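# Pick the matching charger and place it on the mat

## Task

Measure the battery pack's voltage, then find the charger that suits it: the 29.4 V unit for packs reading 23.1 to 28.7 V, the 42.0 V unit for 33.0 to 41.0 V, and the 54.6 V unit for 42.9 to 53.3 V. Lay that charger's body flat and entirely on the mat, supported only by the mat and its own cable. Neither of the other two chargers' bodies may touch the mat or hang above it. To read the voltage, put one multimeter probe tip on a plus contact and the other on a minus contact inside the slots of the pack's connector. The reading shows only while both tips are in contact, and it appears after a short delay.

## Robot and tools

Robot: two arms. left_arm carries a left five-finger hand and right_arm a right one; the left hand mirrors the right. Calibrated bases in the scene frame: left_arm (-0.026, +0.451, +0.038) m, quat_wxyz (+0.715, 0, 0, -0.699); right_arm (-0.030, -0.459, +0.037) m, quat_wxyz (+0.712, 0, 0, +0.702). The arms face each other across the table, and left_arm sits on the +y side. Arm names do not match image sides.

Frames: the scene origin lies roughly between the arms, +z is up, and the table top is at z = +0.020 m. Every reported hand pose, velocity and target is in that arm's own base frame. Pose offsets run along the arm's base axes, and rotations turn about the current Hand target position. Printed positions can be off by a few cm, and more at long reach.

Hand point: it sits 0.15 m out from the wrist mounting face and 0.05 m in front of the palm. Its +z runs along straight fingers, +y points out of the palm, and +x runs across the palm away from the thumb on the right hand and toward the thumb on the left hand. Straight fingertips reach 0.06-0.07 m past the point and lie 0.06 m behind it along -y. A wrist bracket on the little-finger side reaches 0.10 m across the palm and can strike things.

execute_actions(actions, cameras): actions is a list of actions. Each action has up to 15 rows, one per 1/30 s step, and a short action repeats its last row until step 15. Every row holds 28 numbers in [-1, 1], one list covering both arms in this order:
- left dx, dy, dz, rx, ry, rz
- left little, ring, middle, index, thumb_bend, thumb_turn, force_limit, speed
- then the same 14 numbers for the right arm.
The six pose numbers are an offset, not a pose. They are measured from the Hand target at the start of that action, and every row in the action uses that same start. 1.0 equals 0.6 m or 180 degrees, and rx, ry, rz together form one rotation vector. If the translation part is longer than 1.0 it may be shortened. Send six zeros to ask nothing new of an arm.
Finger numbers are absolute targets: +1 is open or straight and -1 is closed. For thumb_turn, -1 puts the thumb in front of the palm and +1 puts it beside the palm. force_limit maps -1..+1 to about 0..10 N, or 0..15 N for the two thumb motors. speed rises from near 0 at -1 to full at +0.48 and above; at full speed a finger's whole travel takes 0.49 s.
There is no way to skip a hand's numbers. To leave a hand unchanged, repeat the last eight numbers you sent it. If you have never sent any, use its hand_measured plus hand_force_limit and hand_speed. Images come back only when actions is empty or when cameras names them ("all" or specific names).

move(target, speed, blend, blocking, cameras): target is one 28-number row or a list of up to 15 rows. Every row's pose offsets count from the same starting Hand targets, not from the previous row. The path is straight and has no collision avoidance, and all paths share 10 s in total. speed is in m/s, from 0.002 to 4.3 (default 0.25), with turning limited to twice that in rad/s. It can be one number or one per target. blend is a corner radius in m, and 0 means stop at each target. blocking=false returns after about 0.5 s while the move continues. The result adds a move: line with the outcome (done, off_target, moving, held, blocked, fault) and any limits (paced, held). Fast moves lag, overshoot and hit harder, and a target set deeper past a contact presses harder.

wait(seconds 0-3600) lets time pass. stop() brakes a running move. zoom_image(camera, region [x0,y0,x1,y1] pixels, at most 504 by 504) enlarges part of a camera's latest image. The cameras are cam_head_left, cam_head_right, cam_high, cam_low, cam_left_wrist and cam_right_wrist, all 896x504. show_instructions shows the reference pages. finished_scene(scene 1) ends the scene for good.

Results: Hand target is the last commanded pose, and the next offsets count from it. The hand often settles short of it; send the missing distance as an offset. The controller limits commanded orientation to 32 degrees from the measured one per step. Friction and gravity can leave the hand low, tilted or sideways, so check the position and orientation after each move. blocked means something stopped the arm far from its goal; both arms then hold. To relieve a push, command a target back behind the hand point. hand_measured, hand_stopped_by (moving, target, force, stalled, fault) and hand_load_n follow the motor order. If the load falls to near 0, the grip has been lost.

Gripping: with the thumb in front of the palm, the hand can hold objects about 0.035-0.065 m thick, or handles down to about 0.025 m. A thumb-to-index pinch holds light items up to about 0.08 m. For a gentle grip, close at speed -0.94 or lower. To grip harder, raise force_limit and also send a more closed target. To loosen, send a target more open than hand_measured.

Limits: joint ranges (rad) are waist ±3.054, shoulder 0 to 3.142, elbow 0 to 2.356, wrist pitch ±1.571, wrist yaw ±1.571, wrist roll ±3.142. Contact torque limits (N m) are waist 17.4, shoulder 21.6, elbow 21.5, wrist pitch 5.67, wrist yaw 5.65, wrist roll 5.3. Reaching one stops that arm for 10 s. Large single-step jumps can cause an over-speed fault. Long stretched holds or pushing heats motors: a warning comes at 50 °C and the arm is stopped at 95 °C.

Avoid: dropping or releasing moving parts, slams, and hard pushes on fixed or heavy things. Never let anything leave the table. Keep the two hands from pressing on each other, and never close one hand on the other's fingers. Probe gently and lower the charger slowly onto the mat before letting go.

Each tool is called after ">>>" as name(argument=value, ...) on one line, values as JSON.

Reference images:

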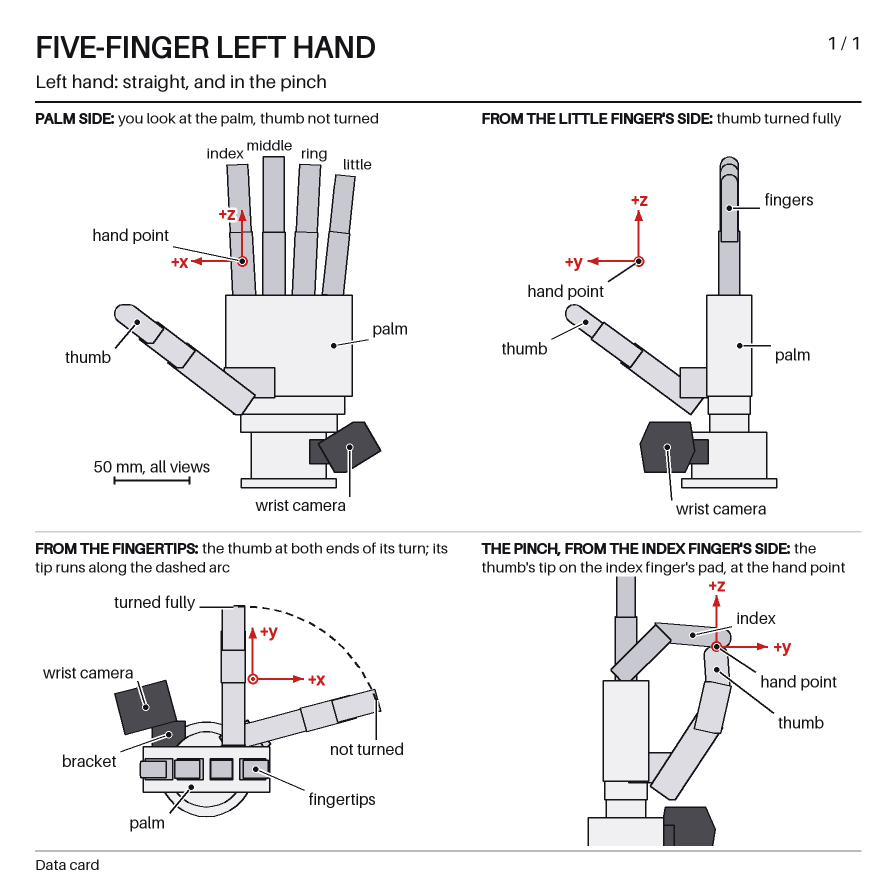

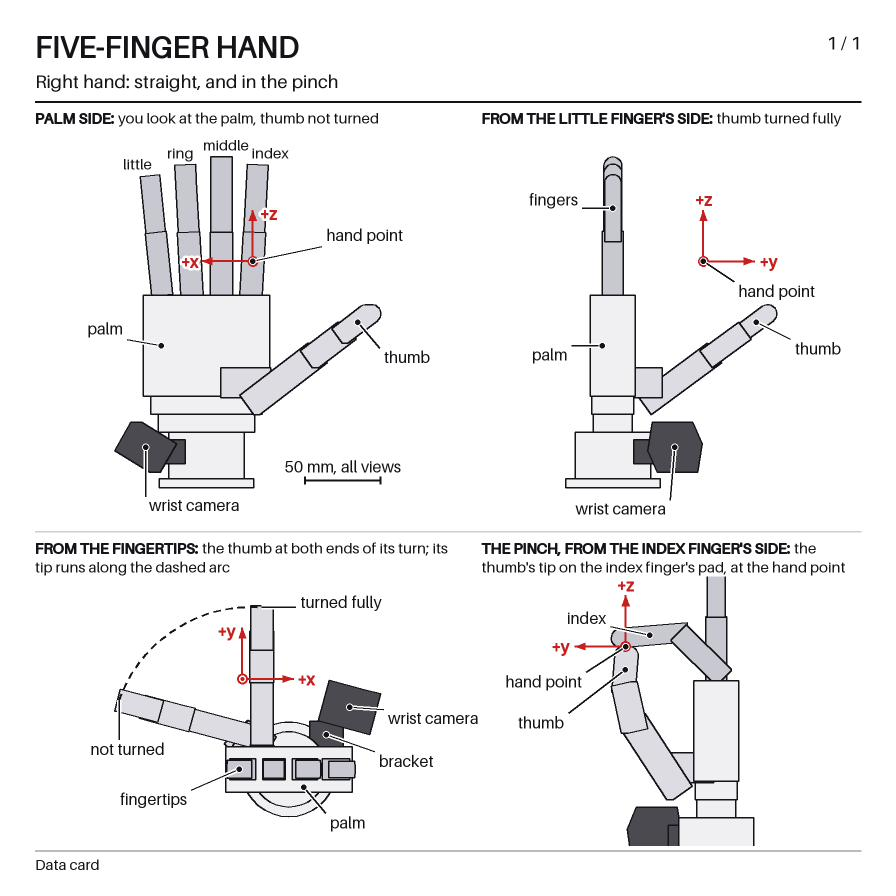

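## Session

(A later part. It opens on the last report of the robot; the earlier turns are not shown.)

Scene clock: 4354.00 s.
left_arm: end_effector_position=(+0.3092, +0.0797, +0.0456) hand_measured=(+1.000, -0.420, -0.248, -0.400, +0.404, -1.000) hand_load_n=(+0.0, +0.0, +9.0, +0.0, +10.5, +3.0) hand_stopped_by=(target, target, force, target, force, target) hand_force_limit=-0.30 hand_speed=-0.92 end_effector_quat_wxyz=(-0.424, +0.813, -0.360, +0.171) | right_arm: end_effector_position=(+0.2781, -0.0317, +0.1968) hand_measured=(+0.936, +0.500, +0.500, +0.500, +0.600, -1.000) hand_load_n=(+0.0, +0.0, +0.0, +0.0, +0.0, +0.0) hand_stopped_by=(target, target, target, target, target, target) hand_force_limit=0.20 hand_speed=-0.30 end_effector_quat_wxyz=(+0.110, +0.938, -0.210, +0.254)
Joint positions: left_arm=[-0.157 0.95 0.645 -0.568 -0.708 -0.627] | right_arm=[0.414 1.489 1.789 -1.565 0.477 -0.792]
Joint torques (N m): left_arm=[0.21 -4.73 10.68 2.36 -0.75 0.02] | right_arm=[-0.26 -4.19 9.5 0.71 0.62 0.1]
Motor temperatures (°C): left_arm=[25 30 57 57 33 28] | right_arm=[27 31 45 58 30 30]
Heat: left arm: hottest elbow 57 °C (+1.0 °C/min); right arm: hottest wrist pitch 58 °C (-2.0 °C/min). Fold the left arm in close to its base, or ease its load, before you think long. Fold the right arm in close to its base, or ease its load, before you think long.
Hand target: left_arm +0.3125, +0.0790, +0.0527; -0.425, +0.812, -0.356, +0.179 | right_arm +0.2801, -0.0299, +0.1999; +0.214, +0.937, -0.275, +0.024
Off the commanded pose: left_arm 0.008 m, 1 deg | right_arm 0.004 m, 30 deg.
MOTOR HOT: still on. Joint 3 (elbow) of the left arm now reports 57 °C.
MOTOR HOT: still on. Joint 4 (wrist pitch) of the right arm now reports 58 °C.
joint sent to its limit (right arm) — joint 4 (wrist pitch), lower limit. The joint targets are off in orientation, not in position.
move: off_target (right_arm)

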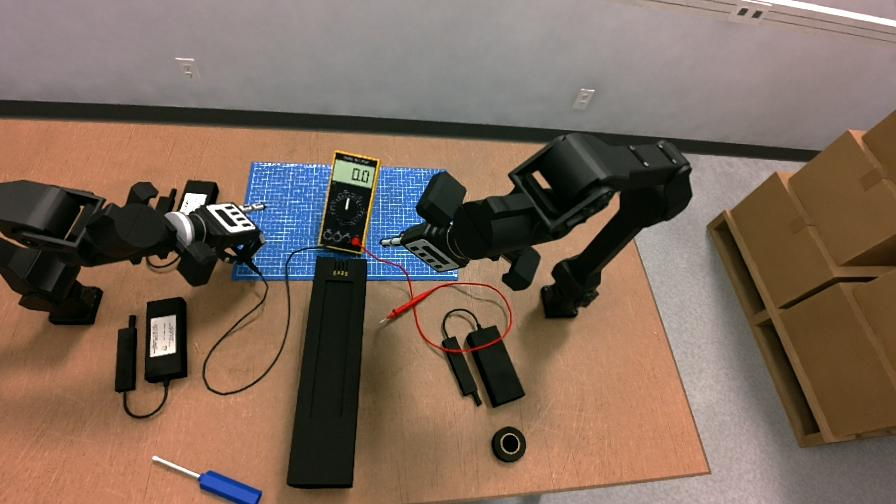

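>>> move(target=[0,0,0,0,0,0,1,-0.42,-0.25,-0.40,0.31,-1,-0.3,-0.92,0.028,0.069,-0.05,0.0717,-0.4873,-0.4822,1,0.5,0.0,-0.1,0.45,-1,0.2,-0.3], speed=0.3, cameras=["cam_head_left","cam_right_wrist","cam_high"])

Scene clock: 4364.83 s.
left_arm: end_effector_position=(+0.3092, +0.0797, +0.0456) hand_measured=(+1.000, -0.420, -0.248, -0.400, +0.404, -1.000) hand_load_n=(+0.0, +0.0, +8.5, +0.0, +10.5, +3.0) hand_stopped_by=(target, target, force, target, force, target) hand_force_limit=-0.30 hand_speed=-0.92 end_effector_quat_wxyz=(-0.424, +0.813, -0.360, +0.171) | right_arm: end_effector_position=(+0.2992, +0.0129, +0.1698) hand_measured=(+0.936, +0.500, +0.000, -0.100, +0.450, -1.000) hand_load_n=(+0.0, +0.0, +0.0, +0.0, +0.0, +0.0) hand_stopped_by=(target, target, target, target, target, target) hand_force_limit=0.20 hand_speed=-0.30 end_effector_quat_wxyz=(+0.177, -0.297, +0.844, -0.410)
Joint positions: left_arm=[-0.157 0.95 0.645 -0.568 -0.708 -0.627] | right_arm=[0.663 1.301 1.405 -1.565 0.921 1.501]
Joint torques (N m): left_arm=[0.06 -4.76 10.62 2.33 -0.76 0] | right_arm=[0.32 -4.38 6.04 0.11 1.48 0.12]
Motor temperatures (°C): left_arm=[25 30 57 57 33 28] | right_arm=[27 31 46 56 30 30]
Heat: left arm: hottest elbow 57 °C (+1.0 °C/min); right arm: hottest wrist pitch 56 °C (-4.0 °C/min). Fold the left arm in close to its base, or ease its load, before you think long. Fold the right arm in close to its base, or ease its load, before you think long.
Hand target: left_arm +0.3125, +0.0790, +0.0527; -0.425, +0.812, -0.356, +0.179 | right_arm +0.2969, +0.0116, +0.1700; +0.143, -0.274, +0.844, -0.439
Off the commanded pose: left_arm 0.008 m, 1 deg | right_arm 0.003 m, 6 deg.
MOTOR HOT: still on. Joint 3 (elbow) of the left arm now reports 57 °C.
MOTOR HOT: still on. Joint 4 (wrist pitch) of the right arm now reports 56 °C.
joint sent to its limit (right arm) — joint 4 (wrist pitch), lower limit. The joint targets are off in orientation, not in position.
move: off_target (right_arm)
Images, in order (width x height): cam_head_left 896x504, cam_high 896x504, cam_right_wrist 896x504.

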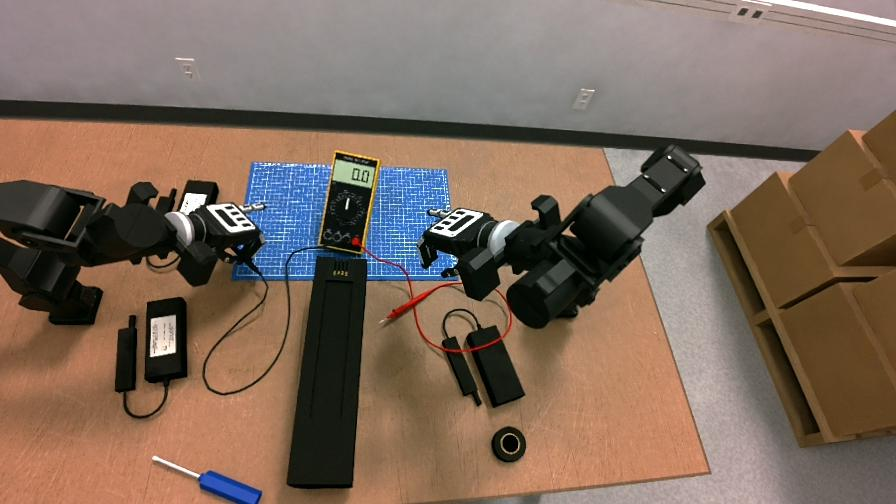

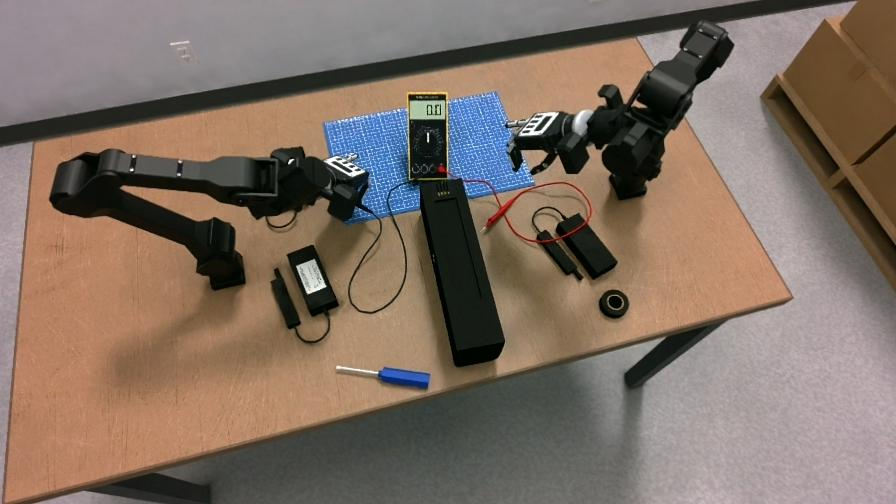

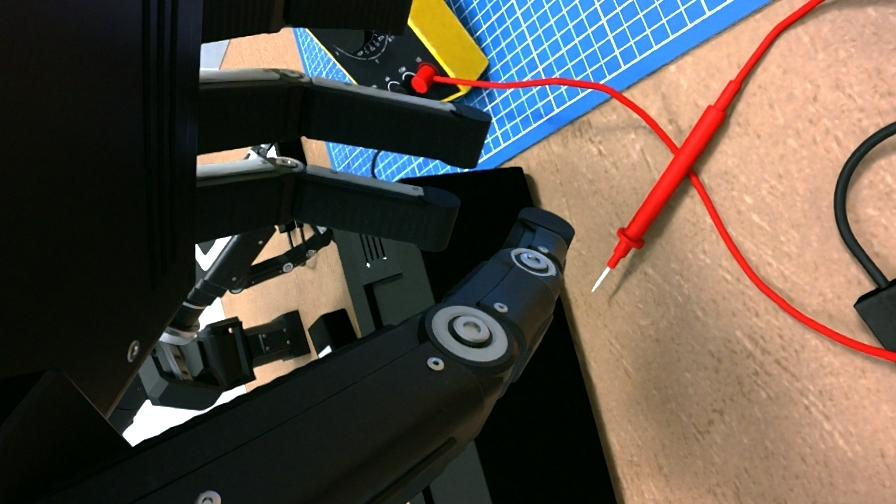

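>>> move(target=[0,0,0,0,0,0,1,-0.42,-0.25,-0.40,0.31,-1,-0.3,-0.92,-0.038,-0.029,-0.175,0,0,0,1,0.5,0.0,-0.1,0.45,-1,0.2,-0.3], speed=0.12, cameras=["cam_head_left","cam_right_wrist","cam_high"])

Scene clock: 4399.57 s.
left_arm: end_effector_position=(+0.3092, +0.0797, +0.0456) hand_measured=(+1.000, -0.420, -0.248, -0.400, +0.404, -1.000) hand_load_n=(-0.5, +0.5, +9.0, +0.0, +11.0, +3.0) hand_stopped_by=(target, target, force, target, force, target) hand_force_limit=-0.30 hand_speed=-0.92 end_effector_quat_wxyz=(-0.424, +0.813, -0.360, +0.171) | right_arm: end_effector_position=(+0.2748, -0.0040, +0.0671) hand_measured=(+0.936, +0.500, +0.000, -0.100, +0.450, -1.000) hand_load_n=(+0.0, +0.0, +0.0, +0.0, +0.0, +0.0) hand_stopped_by=(target, target, target, target, target, target) hand_force_limit=0.20 hand_speed=-0.30 end_effector_quat_wxyz=(+0.146, -0.272, +0.846, -0.434)
Joint positions: left_arm=[-0.157 0.95 0.645 -0.568 -0.708 -0.627] | right_arm=[0.717 1.28 0.963 -1.37 0.947 1.726]
Joint torques (N m): left_arm=[-0.03 -4.57 10.48 2.3 -0.75 0.01] | right_arm=[0.27 -2.51 5.91 -0.18 1.55 0.11]
Motor temperatures (°C): left_arm=[25 30 58 57 34 28] | right_arm=[27 32 42 51 34 30]
Heat: left arm: hottest elbow 58 °C (+1.0 °C/min); right arm: hottest wrist pitch 51 °C (-8.1 °C/min). Fold the left arm in close to its base, or ease its load, before you think long. Fold the right arm in close to its base, or ease its load, before you think long.
Hand target: left_arm +0.3125, +0.0790, +0.0527; -0.425, +0.812, -0.356, +0.179 | right_arm +0.2740, -0.0059, +0.0649; +0.143, -0.274, +0.844, -0.439
Off the commanded pose: left_arm 0.008 m, 1 deg | right_arm 0.003 m, 1 deg.
MOTOR HOT: still on. Joint 3 (elbow) of the left arm now reports 58 °C.
MOTOR HOT: still on. Joint 4 (wrist pitch) of the right arm now reports 51 °C.
move: done
Images, in order (width x height): cam_head_left 896x504, cam_high 896x504, cam_right_wrist 896x504.

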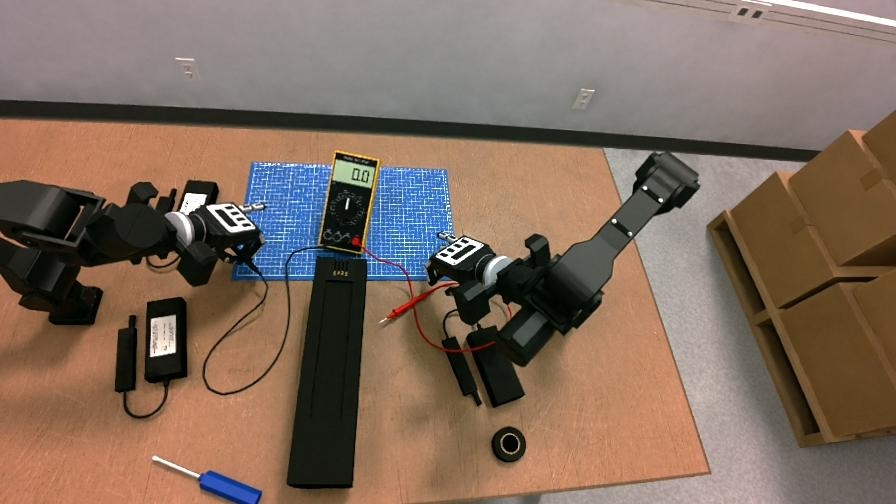

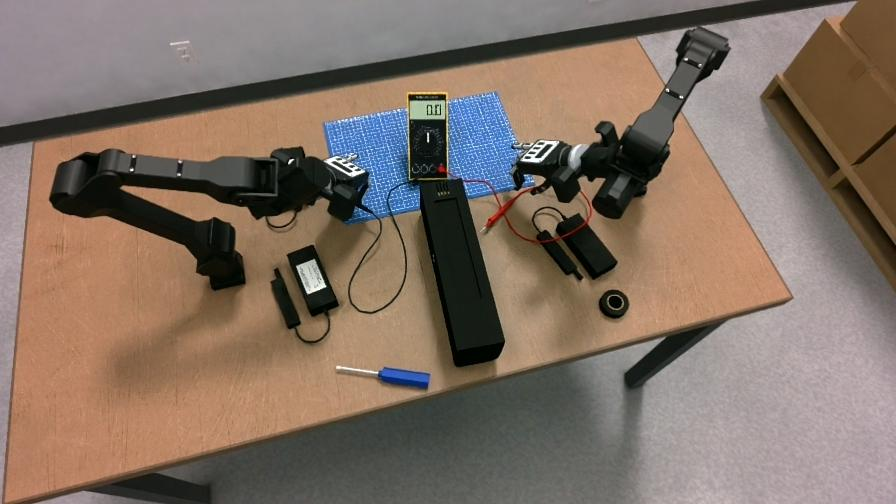

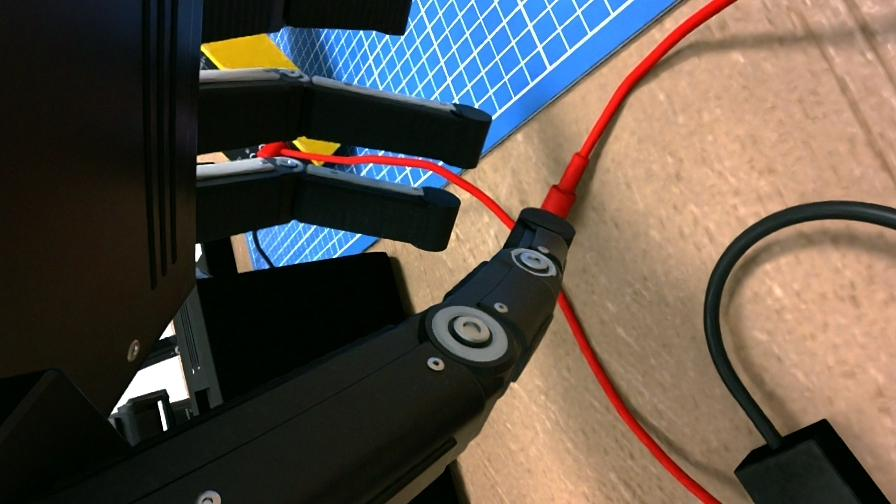

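>>> move(target=[0,0,0,0,0,0,1,-0.42,-0.25,-0.40,0.31,-1,-0.3,-0.92,0.039,-0.008,-0.05,0,0,0,1,0.5,0.0,-0.1,0.45,-1,0.2,-0.3], speed=0.1, cameras=["cam_right_wrist"])

Scene clock: 4412.37 s.
left_arm: end_effector_position=(+0.3092, +0.0797, +0.0456) hand_measured=(+1.000, -0.420, -0.248, -0.400, +0.404, -1.000) hand_load_n=(+0.0, +0.5, +9.0, +0.0, +11.0, +3.0) hand_stopped_by=(target, target, force, target, force, target) hand_force_limit=-0.30 hand_speed=-0.92 end_effector_quat_wxyz=(-0.424, +0.813, -0.360, +0.171) | right_arm: end_effector_position=(+0.2994, -0.0069, +0.0375) hand_measured=(+0.936, +0.500, +0.000, -0.100, +0.450, -1.000) hand_load_n=(+0.0, +0.0, +0.0, +0.5, +0.0, +0.0) hand_stopped_by=(target, target, target, target, target, target) hand_force_limit=0.20 hand_speed=-0.30 end_effector_quat_wxyz=(+0.149, -0.272, +0.846, -0.434)
Joint positions: left_arm=[-0.157 0.95 0.645 -0.568 -0.708 -0.627] | right_arm=[0.629 1.326 0.878 -1.107 0.954 1.57]
Joint torques (N m): left_arm=[0.08 -4.89 10.74 2.32 -0.75 0.01] | right_arm=[-0.22 -3.18 6.1 0.15 1.54 -0.1]
Motor temperatures (°C): left_arm=[25 30 58 57 34 28] | right_arm=[27 32 42 50 35 30]
Heat: left arm: hottest elbow 58 °C (+1.0 °C/min); right arm: hottest wrist pitch 50 °C (-8.1 °C/min). Fold the left arm in close to its base, or ease its load, before you think long. Fold the right arm in close to its base, or ease its load, before you think long.
Hand target: left_arm +0.3125, +0.0790, +0.0527; -0.425, +0.812, -0.356, +0.179 | right_arm +0.2975, -0.0106, +0.0349; +0.143, -0.274, +0.844, -0.439
Off the commanded pose: left_arm 0.008 m, 1 deg | right_arm 0.005 m, 1 deg.
MOTOR HOT: still on. Joint 3 (elbow) of the left arm now reports 58 °C.
MOTOR HOT: still on. Joint 4 (wrist pitch) of the right arm now reports 50 °C.
move: done

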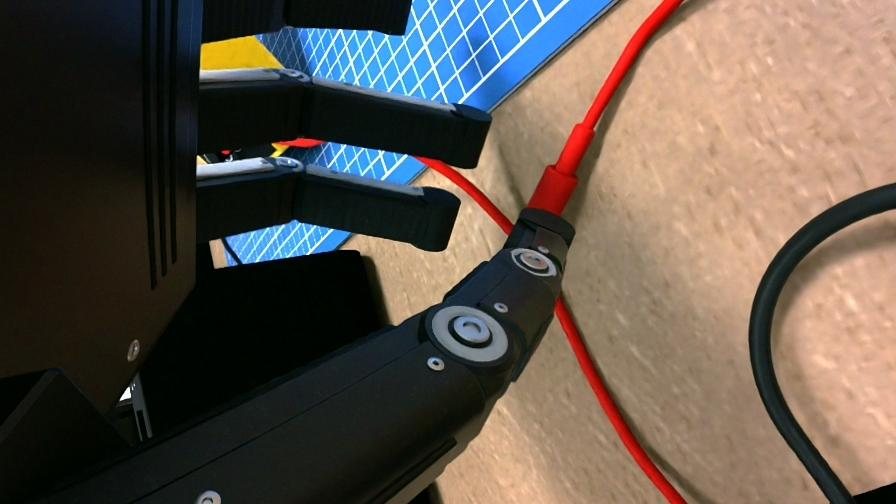

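>>> move(target=[0,0,0,0,0,0,1,-0.42,-0.25,-0.40,0.31,-1,-0.3,-0.92,0.028,-0.0043,-0.017,0,0,0,1,0.5,0.0,-0.1,0.45,-1,0.2,-0.3], speed=0.1, cameras=["cam_right_wrist","cam_low"])

Scene clock: 4421.40 s.
left_arm: end_effector_position=(+0.3092, +0.0797, +0.0456) hand_measured=(+1.000, -0.420, -0.248, -0.400, +0.404, -1.000) hand_load_n=(+0.0, +0.5, +8.5, +0.0, +10.5, +3.0) hand_stopped_by=(target, target, force, target, force, target) hand_force_limit=-0.30 hand_speed=-0.92 end_effector_quat_wxyz=(-0.424, +0.813, -0.360, +0.171) | right_arm: end_effector_position=(+0.3169, -0.0097, +0.0284) hand_measured=(+0.936, +0.500, +0.000, -0.100, +0.450, -1.000) hand_load_n=(+0.0, +0.0, +0.0, +0.0, +0.0, +0.0) hand_stopped_by=(target, target, target, target, target, target) hand_force_limit=0.20 hand_speed=-0.30 end_effector_quat_wxyz=(+0.150, -0.271, +0.845, -0.435)
Joint positions: left_arm=[-0.157 0.95 0.645 -0.568 -0.708 -0.627] | right_arm=[0.574 1.365 0.866 -0.976 0.954 1.474]
Joint torques (N m): left_arm=[0.01 -4.62 10.56 2.31 -0.75 0] | right_arm=[-0.22 -3.37 6.17 0.37 1.45 -0.1]
Motor temperatures (°C): left_arm=[25 30 58 56 34 28] | right_arm=[27 32 42 50 35 30]
Heat: left arm: hottest elbow 58 °C (+1.0 °C/min); right arm: hottest wrist pitch 50 °C (-6.1 °C/min). Fold the left arm in close to its base, or ease its load, before you think long. Fold the right arm in close to its base, or ease its load, before you think long.
Hand target: left_arm +0.3125, +0.0790, +0.0527; -0.425, +0.812, -0.356, +0.179 | right_arm +0.3143, -0.0132, +0.0248; +0.143, -0.274, +0.844, -0.439
Off the commanded pose: left_arm 0.008 m, 1 deg | right_arm 0.006 m, 1 deg.
MOTOR HOT: still on. Joint 3 (elbow) of the left arm now reports 58 °C.
MOTOR HOT: still on. Joint 4 (wrist pitch) of the right arm now reports 50 °C.
move: done
Images, in order (width x height): cam_low 896x504, cam_right_wrist 896x504.

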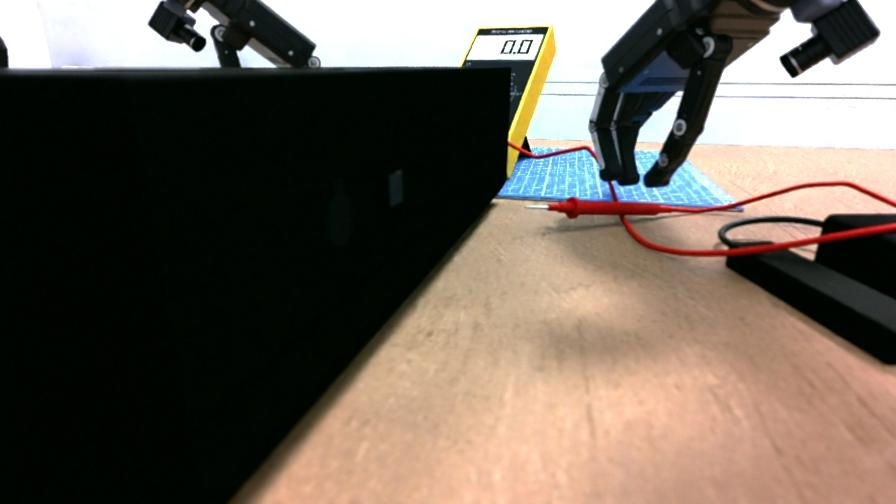

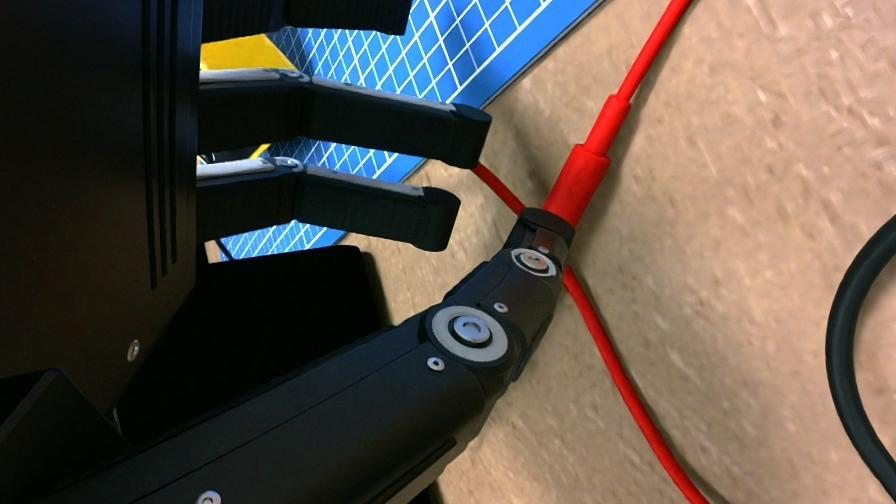

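>>> move(target=[0,0,0,0,0,0,1,-0.42,-0.25,-0.40,0.31,-1,-0.3,-0.92,0.011,0.009,-0.015,0,0,0,1,0.5,0.0,-0.1,0.45,-1,0.2,-0.3], speed=0.1, cameras=["cam_right_wrist"])

Scene clock: 4425.50 s.
left_arm: end_effector_position=(+0.3092, +0.0797, +0.0456) hand_measured=(+1.000, -0.420, -0.248, -0.400, +0.404, -1.000) hand_load_n=(+0.0, +0.5, +8.5, +0.0, +10.5, +3.0) hand_stopped_by=(target, target, force, target, force, target) hand_force_limit=-0.30 hand_speed=-0.92 end_effector_quat_wxyz=(-0.424, +0.813, -0.360, +0.171) | right_arm: end_effector_position=(+0.3227, -0.0060, +0.0188) hand_measured=(+0.936, +0.500, +0.000, -0.100, +0.450, -1.000) hand_load_n=(+0.0, +0.0, +0.0, +0.0, +0.0, +0.0) hand_stopped_by=(target, target, target, target, target, target) hand_force_limit=0.20 hand_speed=-0.30 end_effector_quat_wxyz=(+0.147, -0.272, +0.845, -0.436)
Joint positions: left_arm=[-0.157 0.95 0.645 -0.568 -0.708 -0.627] | right_arm=[0.574 1.411 0.865 -0.935 0.954 1.475]
Joint torques (N m): left_arm=[0.21 -4.81 10.54 2.36 -0.76 -0.03] | right_arm=[0.16 -3.52 6.3 0.35 1.45 0.12]
Motor temperatures (°C): left_arm=[25 30 58 56 34 28] | right_arm=[27 32 41 50 35 30]
Heat: left arm: hottest elbow 58 °C (+1.0 °C/min); right arm: hottest wrist pitch 50 °C (-6.1 °C/min). Fold the left arm in close to its base, or ease its load, before you think long. Fold the right arm in close to its base, or ease its load, before you think long.
Hand target: left_arm +0.3125, +0.0790, +0.0527; -0.425, +0.812, -0.356, +0.179 | right_arm +0.3208, -0.0079, +0.0157; +0.143, -0.274, +0.844, -0.439
Off the commanded pose: left_arm 0.008 m, 1 deg | right_arm 0.004 m, 1 deg.
MOTOR HOT: still on. Joint 3 (elbow) of the left arm now reports 58 °C.
MOTOR HOT: still on. Joint 4 (wrist pitch) of the right arm now reports 50 °C.
move: done

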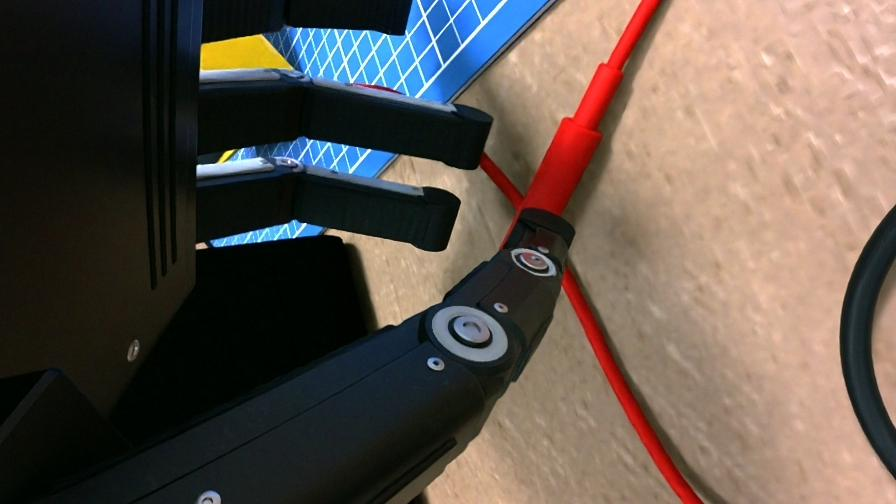

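>>> move(target=[0,0,0,0,0,0,1,-0.42,-0.25,-0.40,0.31,-1,-0.3,-0.92,-0.001,0.003,-0.009,0,0,-0.045,1,0.5,0.0,-0.1,0.45,-1,0.2,-0.3], speed=0.1, cameras=["cam_right_wrist","cam_low"])

Scene clock: 4432.53 s.
left_arm: end_effector_position=(+0.3092, +0.0797, +0.0456) hand_measured=(+1.000, -0.420, -0.248, -0.400, +0.404, -1.000) hand_load_n=(+0.0, +0.0, +8.5, -0.5, +10.5, +3.0) hand_stopped_by=(target, target, force, target, force, target) hand_force_limit=-0.30 hand_speed=-0.92 end_effector_quat_wxyz=(-0.424, +0.813, -0.360, +0.171) | right_arm: end_effector_position=(+0.3169, -0.0098, +0.0086) hand_measured=(+0.936, +0.500, +0.000, -0.100, +0.450, -1.000) hand_load_n=(+0.0, +0.0, +0.0, +0.0, +0.0, +0.0) hand_stopped_by=(target, target, target, target, target, target) hand_force_limit=0.20 hand_speed=-0.30 end_effector_quat_wxyz=(+0.108, -0.215, +0.860, -0.450)
Joint positions: left_arm=[-0.157 0.95 0.645 -0.568 -0.708 -0.627] | right_arm=[0.595 1.583 0.975 -1.124 0.954 1.759]
Joint torques (N m): left_arm=[-0.02 -4.74 10.61 2.34 -0.75 -0.01] | right_arm=[0.28 -4.24 8.55 -0.58 1.21 0.1]
Motor temperatures (°C): left_arm=[25 30 58 56 34 28] | right_arm=[27 33 41 50 35 30]
Heat: left arm: hottest elbow 58 °C (+1.0 °C/min); right arm: hottest wrist pitch 50 °C (-4.0 °C/min). Fold the left arm in close to its base, or ease its load, before you think long. Fold the right arm in close to its base, or ease its load, before you think long.
Hand target: left_arm +0.3125, +0.0790, +0.0527; -0.425, +0.812, -0.356, +0.179 | right_arm +0.3203, -0.0059, +0.0103; +0.112, -0.214, +0.861, -0.448
Off the commanded pose: left_arm 0.008 m, 1 deg | right_arm 0.005 m, 1 deg.
MOTOR HOT: still on. Joint 3 (elbow) of the left arm now reports 58 °C.
MOTOR HOT: still on. Joint 4 (wrist pitch) of the right arm now reports 50 °C.
move: done
Images, in order (width x height): cam_low 896x504, cam_right_wrist 896x504.

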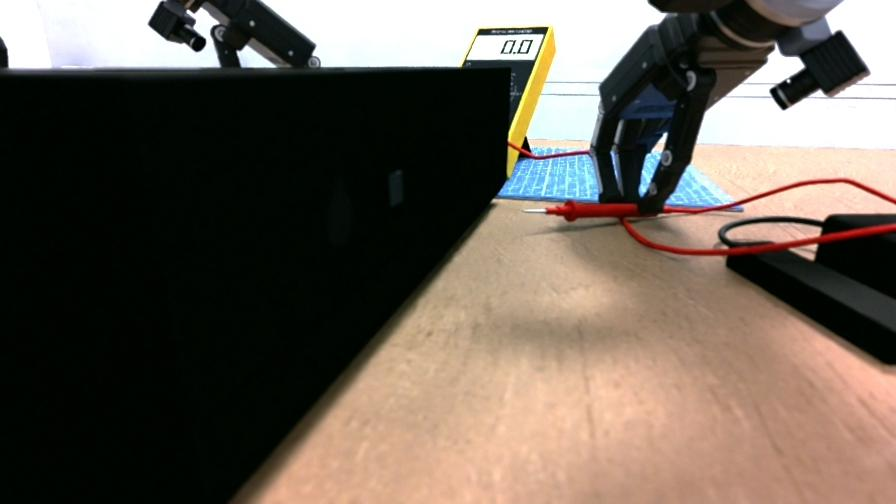

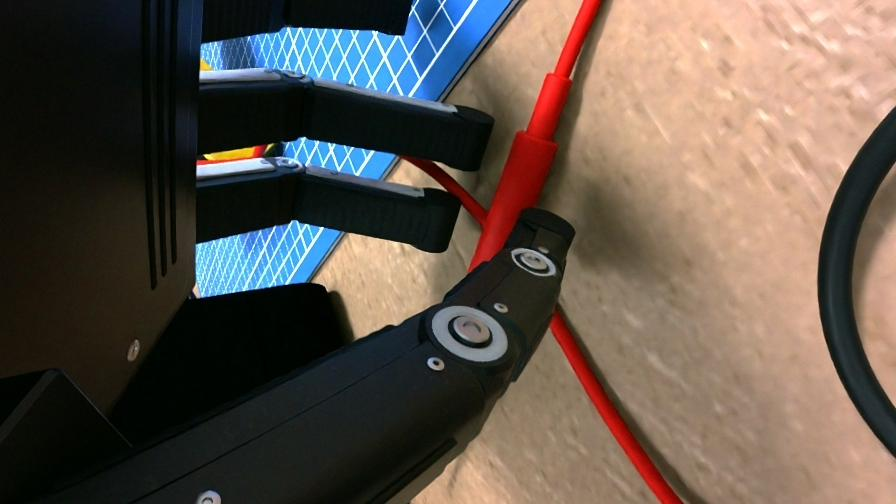

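>>> move(target=[0,0,0,0,0,0,1,-0.42,-0.25,-0.40,0.31,-1,-0.3,-0.92,0.014,0.010,0.004,0,0,0,1,0.5,0.0,-0.1,0.45,-1,0.2,-0.3], speed=0.1, cameras=["cam_right_wrist"])

Scene clock: 4436.07 s.
left_arm: end_effector_position=(+0.3092, +0.0797, +0.0456) hand_measured=(+1.000, -0.420, -0.248, -0.400, +0.404, -1.000) hand_load_n=(+0.0, +0.0, +9.0, +0.0, +11.0, +3.0) hand_stopped_by=(target, target, force, target, force, target) hand_force_limit=-0.30 hand_speed=-0.92 end_effector_quat_wxyz=(-0.424, +0.813, -0.360, +0.171) | right_arm: end_effector_position=(+0.3250, -0.0037, +0.0108) hand_measured=(+0.936, +0.500, +0.000, -0.100, +0.450, -1.000) hand_load_n=(+0.0, +0.0, +0.0, +0.0, +0.0, +0.0) hand_stopped_by=(target, target, target, target, target, target) hand_force_limit=0.20 hand_speed=-0.30 end_effector_quat_wxyz=(+0.108, -0.216, +0.860, -0.450)
Joint positions: left_arm=[-0.157 0.95 0.645 -0.568 -0.708 -0.627] | right_arm=[0.597 1.619 1.021 -1.138 0.953 1.761]
Joint torques (N m): left_arm=[0.17 -4.59 10.61 2.3 -0.79 0] | right_arm=[0.22 -4.54 8.61 -0.58 1.23 0.11]
Motor temperatures (°C): left_arm=[25 30 58 56 34 28] | right_arm=[27 33 42 49 35 30]
Heat: left arm: hottest elbow 58 °C (+1.0 °C/min); right arm: hottest wrist pitch 49 °C (-5.1 °C/min). Fold the left arm in close to its base, or ease its load, before you think long. Fold the right arm in close to its base, or ease its load, before you think long.
Hand target: left_arm +0.3125, +0.0790, +0.0527; -0.425, +0.812, -0.356, +0.179 | right_arm +0.3287, +0.0000, +0.0127; +0.112, -0.214, +0.861, -0.448
Off the commanded pose: left_arm 0.008 m, 1 deg | right_arm 0.006 m, 1 deg.
MOTOR HOT: still on. Joint 3 (elbow) of the left arm now reports 58 °C.
MOTOR HOT: still on. Joint 4 (wrist pitch) of the right arm now reports 49 °C.
move: done

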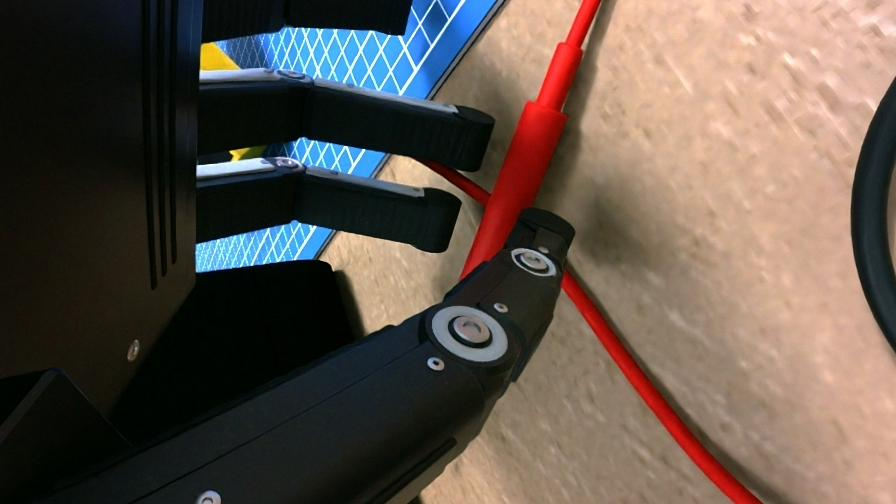

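>>> move(target=[[0,0,0,0,0,0,1,-0.42,-0.25,-0.40,0.31,-1,-0.3,-0.92,-0.001,0,-0.005,0,0,0,1,0.5,-0.08,-0.15,0.45,-1,0.2,-0.5],[0,0,0,0,0,0,1,-0.42,-0.25,-0.40,0.31,-1,-0.3,-0.92,-0.001,0,-0.012,0,0,0,1,0.5,-0.2,-0.27,0.45,-1,0.2,-0.5]], speed=0.06, cameras=["cam_right_wrist"])

Scene clock: 4441.93 s.
left_arm: end_effector_position=(+0.3092, +0.0797, +0.0456) hand_measured=(+1.000, -0.420, -0.248, -0.400, +0.404, -1.000) hand_load_n=(+0.0, +0.5, +9.0, +0.0, +10.5, +3.0) hand_stopped_by=(target, target, force, target, force, target) hand_force_limit=-0.30 hand_speed=-0.92 end_effector_quat_wxyz=(-0.424, +0.813, -0.360, +0.171) | right_arm: end_effector_position=(+0.3299, -0.0002, +0.0087) hand_measured=(+0.936, +0.500, -0.200, -0.270, +0.450, -1.000) hand_load_n=(+0.0, +0.0, +0.0, +0.0, +0.0, +0.0) hand_stopped_by=(target, target, target, target, target, target) hand_force_limit=0.20 hand_speed=-0.50 end_effector_quat_wxyz=(+0.115, -0.212, +0.861, -0.448)
Joint positions: left_arm=[-0.157 0.95 0.645 -0.568 -0.708 -0.627] | right_arm=[0.598 1.628 1.022 -1.114 0.953 1.763]
Joint torques (N m): left_arm=[0.18 -4.82 10.72 2.3 -0.75 -0.02] | right_arm=[0.29 -4.67 6 -0.27 1.22 0.11]
Motor temperatures (°C): left_arm=[25 30 58 56 34 28] | right_arm=[27 33 42 49 35 30]
Heat: left arm: hottest elbow 58 °C (+1.0 °C/min); right arm: hottest wrist pitch 49 °C (-4.0 °C/min). Fold the left arm in close to its base, or ease its load, before you think long. Fold the right arm in close to its base, or ease its load, before you think long.
Hand target: left_arm +0.3125, +0.0790, +0.0527; -0.425, +0.812, -0.356, +0.179 | right_arm +0.3281, +0.0000, +0.0056; +0.112, -0.214, +0.861, -0.448
Off the commanded pose: left_arm 0.008 m, 1 deg | right_arm 0.004 m, 0 deg.
MOTOR HOT: still on. Joint 3 (elbow) of the left arm now reports 58 °C.
MOTOR HOT: still on. Joint 4 (wrist pitch) of the right arm now reports 49 °C.
move: done

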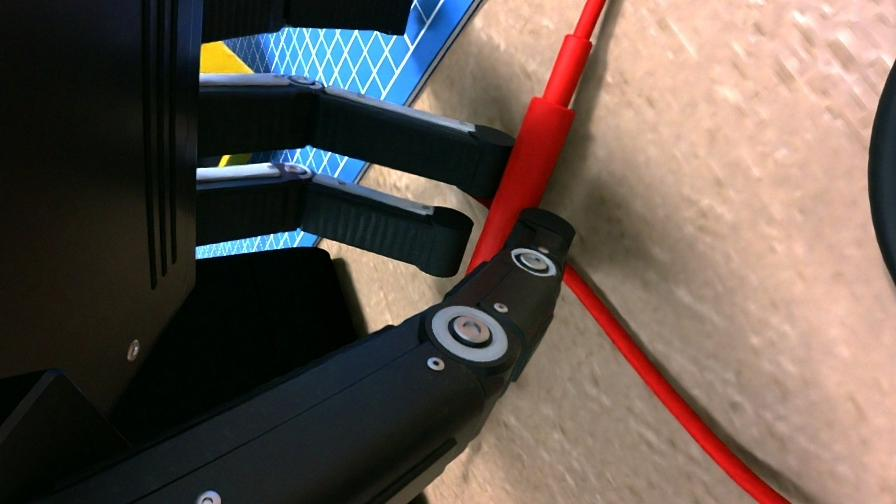

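>>> move(target=[[0,0,0,0,0,0,1,-0.42,-0.25,-0.40,0.31,-1,-0.3,-0.92,0,0,-0.002,0,0,0,1,0.5,-0.25,-0.3,0.31,-1,0.4,-0.9]], speed=0.06, cameras=["cam_right_wrist"])

Scene clock: 4445.77 s.
left_arm: end_effector_position=(+0.3092, +0.0797, +0.0456) hand_measured=(+1.000, -0.420, -0.248, -0.400, +0.404, -1.000) hand_load_n=(+0.0, +0.5, +9.0, +0.0, +11.0, +3.0) hand_stopped_by=(target, target, force, target, force, target) hand_force_limit=-0.30 hand_speed=-0.92 end_effector_quat_wxyz=(-0.424, +0.813, -0.360, +0.171) | right_arm: end_effector_position=(+0.3308, +0.0005, +0.0082) hand_measured=(+0.936, +0.500, -0.248, -0.300, +0.338, -1.000) hand_load_n=(+0.0, +0.0, +6.0, +2.5, +10.5, +0.0) hand_stopped_by=(target, target, target, target, force, target) hand_force_limit=0.40 hand_speed=-0.90 end_effector_quat_wxyz=(+0.116, -0.211, +0.861, -0.447)
Joint positions: left_arm=[-0.157 0.95 0.645 -0.568 -0.708 -0.627] | right_arm=[0.598 1.63 1.022 -1.109 0.953 1.763]
Joint torques (N m): left_arm=[0.02 -4.74 10.55 2.32 -0.72 0] | right_arm=[0.29 -4.68 5.59 -0.27 1.23 0.12]
Motor temperatures (°C): left_arm=[25 30 58 56 34 28] | right_arm=[27 33 42 49 35 30]
Heat: left arm: hottest elbow 58 °C (+1.0 °C/min); right arm: hottest wrist pitch 49 °C (-4.0 °C/min). Fold the left arm in close to its base, or ease its load, before you think long. Fold the right arm in close to its base, or ease its load, before you think long.
Hand target: left_arm +0.3125, +0.0790, +0.0527; -0.425, +0.812, -0.356, +0.179 | right_arm +0.3281, +0.0000, +0.0044; +0.112, -0.214, +0.861, -0.448
Off the commanded pose: left_arm 0.008 m, 1 deg | right_arm 0.005 m, 1 deg.
MOTOR HOT: still on. Joint 3 (elbow) of the left arm now reports 58 °C.
MOTOR HOT: still on. Joint 4 (wrist pitch) of the right arm now reports 49 °C.
move: done

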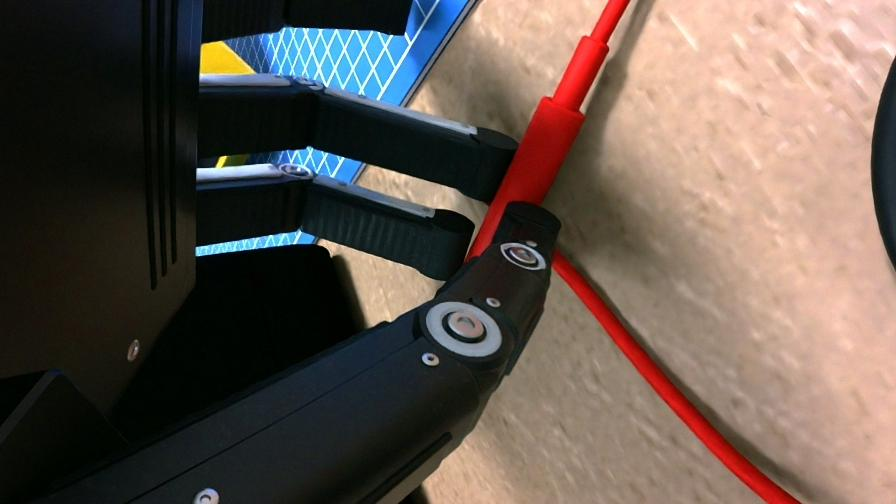

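>>> move(target=[[0,0,0,0,0,0,1,-0.42,-0.25,-0.40,0.31,-1,-0.3,-0.92,0,0,0.12,0,0,0,1,0.5,-0.25,-0.3,0.31,-1,0.4,-0.9]], speed=0.08, cameras=["all"])

Scene clock: 4450.33 s.
left_arm: end_effector_position=(+0.3092, +0.0797, +0.0456) hand_measured=(+1.000, -0.420, -0.248, -0.400, +0.404, -1.000) hand_load_n=(+0.0, +0.0, +9.0, +0.0, +10.5, +2.5) hand_stopped_by=(target, target, force, target, force, target) hand_force_limit=-0.30 hand_speed=-0.92 end_effector_quat_wxyz=(-0.424, +0.813, -0.360, +0.171) | right_arm: end_effector_position=(+0.3242, -0.0034, +0.0702) hand_measured=(+0.936, +0.500, -0.248, -0.300, +0.338, -1.000) hand_load_n=(+0.0, +0.0, +6.0, +2.0, +10.5, +0.0) hand_stopped_by=(target, target, target, target, force, target) hand_force_limit=0.40 hand_speed=-0.90 end_effector_quat_wxyz=(+0.102, -0.219, +0.859, -0.452)
Joint positions: left_arm=[-0.157 0.95 0.645 -0.568 -0.708 -0.627] | right_arm=[0.598 1.578 1.223 -1.396 0.951 1.763]
Joint torques (N m): left_arm=[0.02 -4.82 10.43 2.35 -0.77 -0.01] | right_arm=[0.27 -6.26 9.08 -0.67 1.29 0.09]
Motor temperatures (°C): left_arm=[25 30 58 56 34 28] | right_arm=[27 34 42 49 35 30]
Heat: left arm: hottest elbow 58 °C (+1.0 °C/min); right arm: hottest wrist pitch 49 °C (-3.0 °C/min). Fold the left arm in close to its base, or ease its load, before you think long. Fold the right arm in close to its base, or ease its load, before you think long.
Hand target: left_arm +0.3125, +0.0790, +0.0527; -0.425, +0.812, -0.356, +0.179 | right_arm +0.3280, -0.0001, +0.0764; +0.112, -0.214, +0.861, -0.448
Off the commanded pose: left_arm 0.008 m, 1 deg | right_arm 0.008 m, 1 deg.
MOTOR HOT: still on. Joint 3 (elbow) of the left arm now reports 58 °C.
MOTOR HOT: still on. Joint 4 (wrist pitch) of the right arm now reports 49 °C.
move: done

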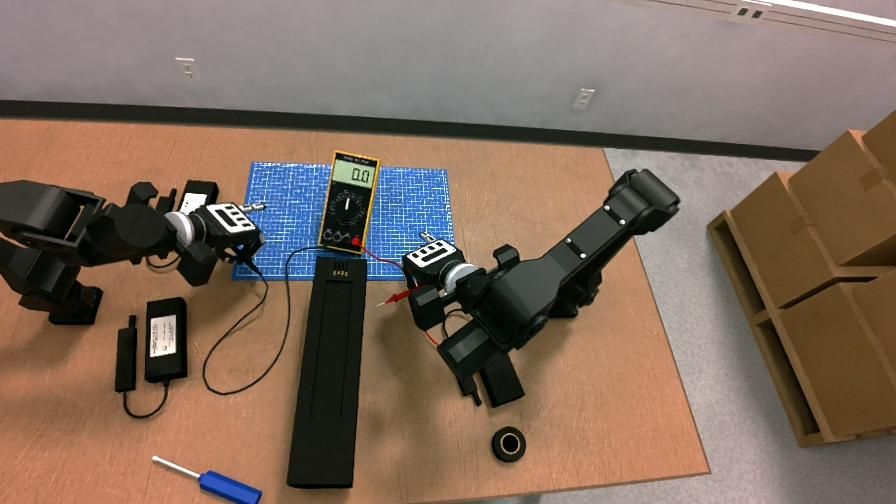

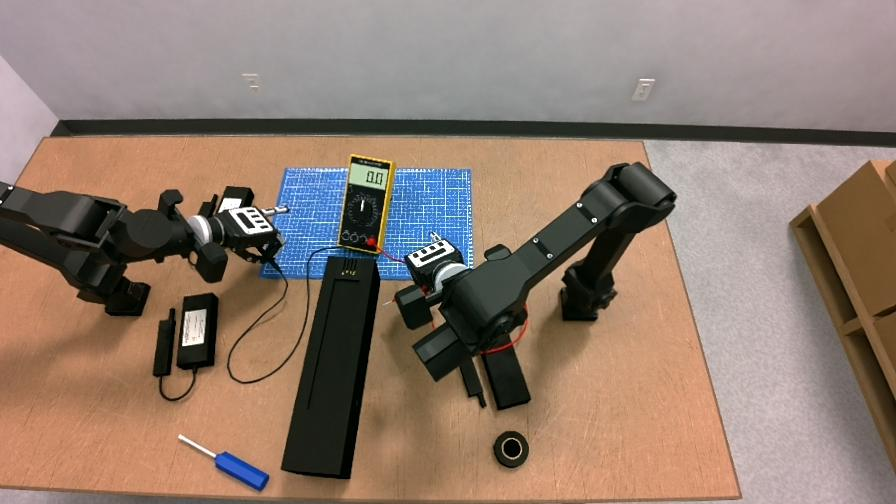

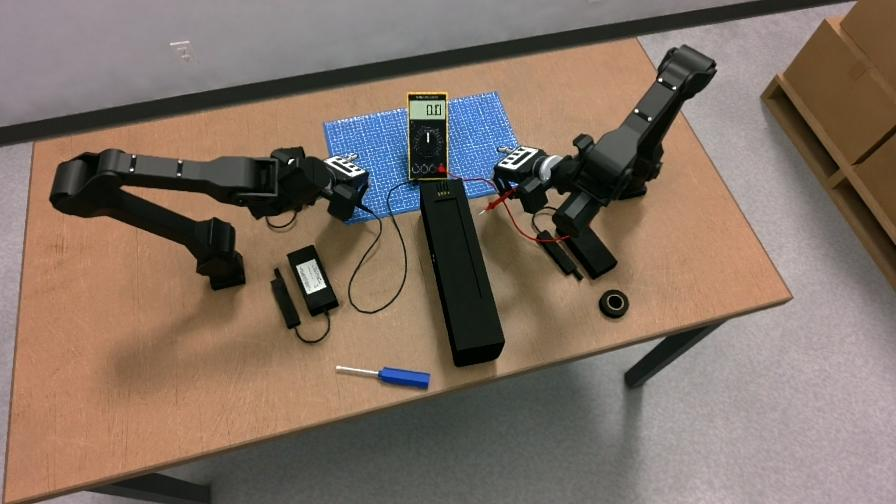

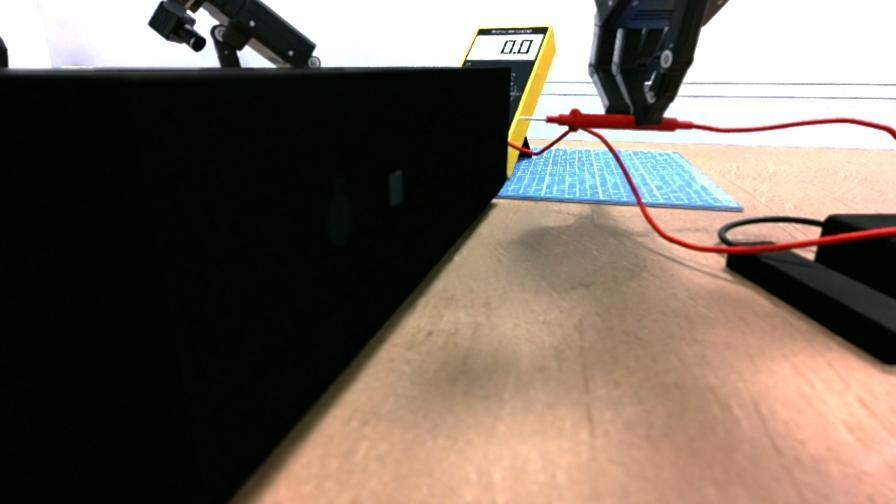

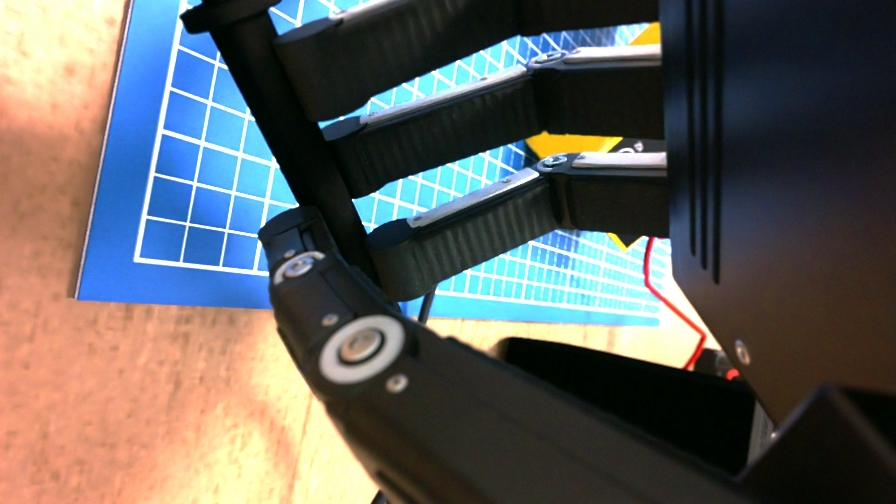

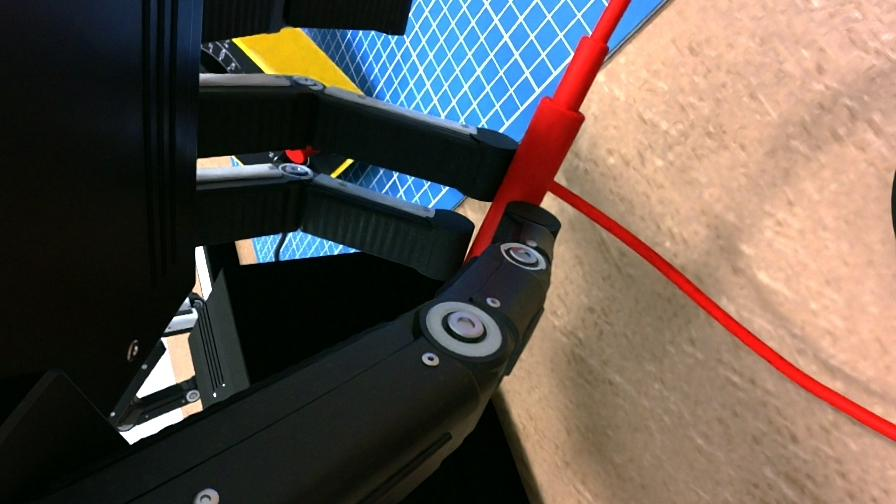

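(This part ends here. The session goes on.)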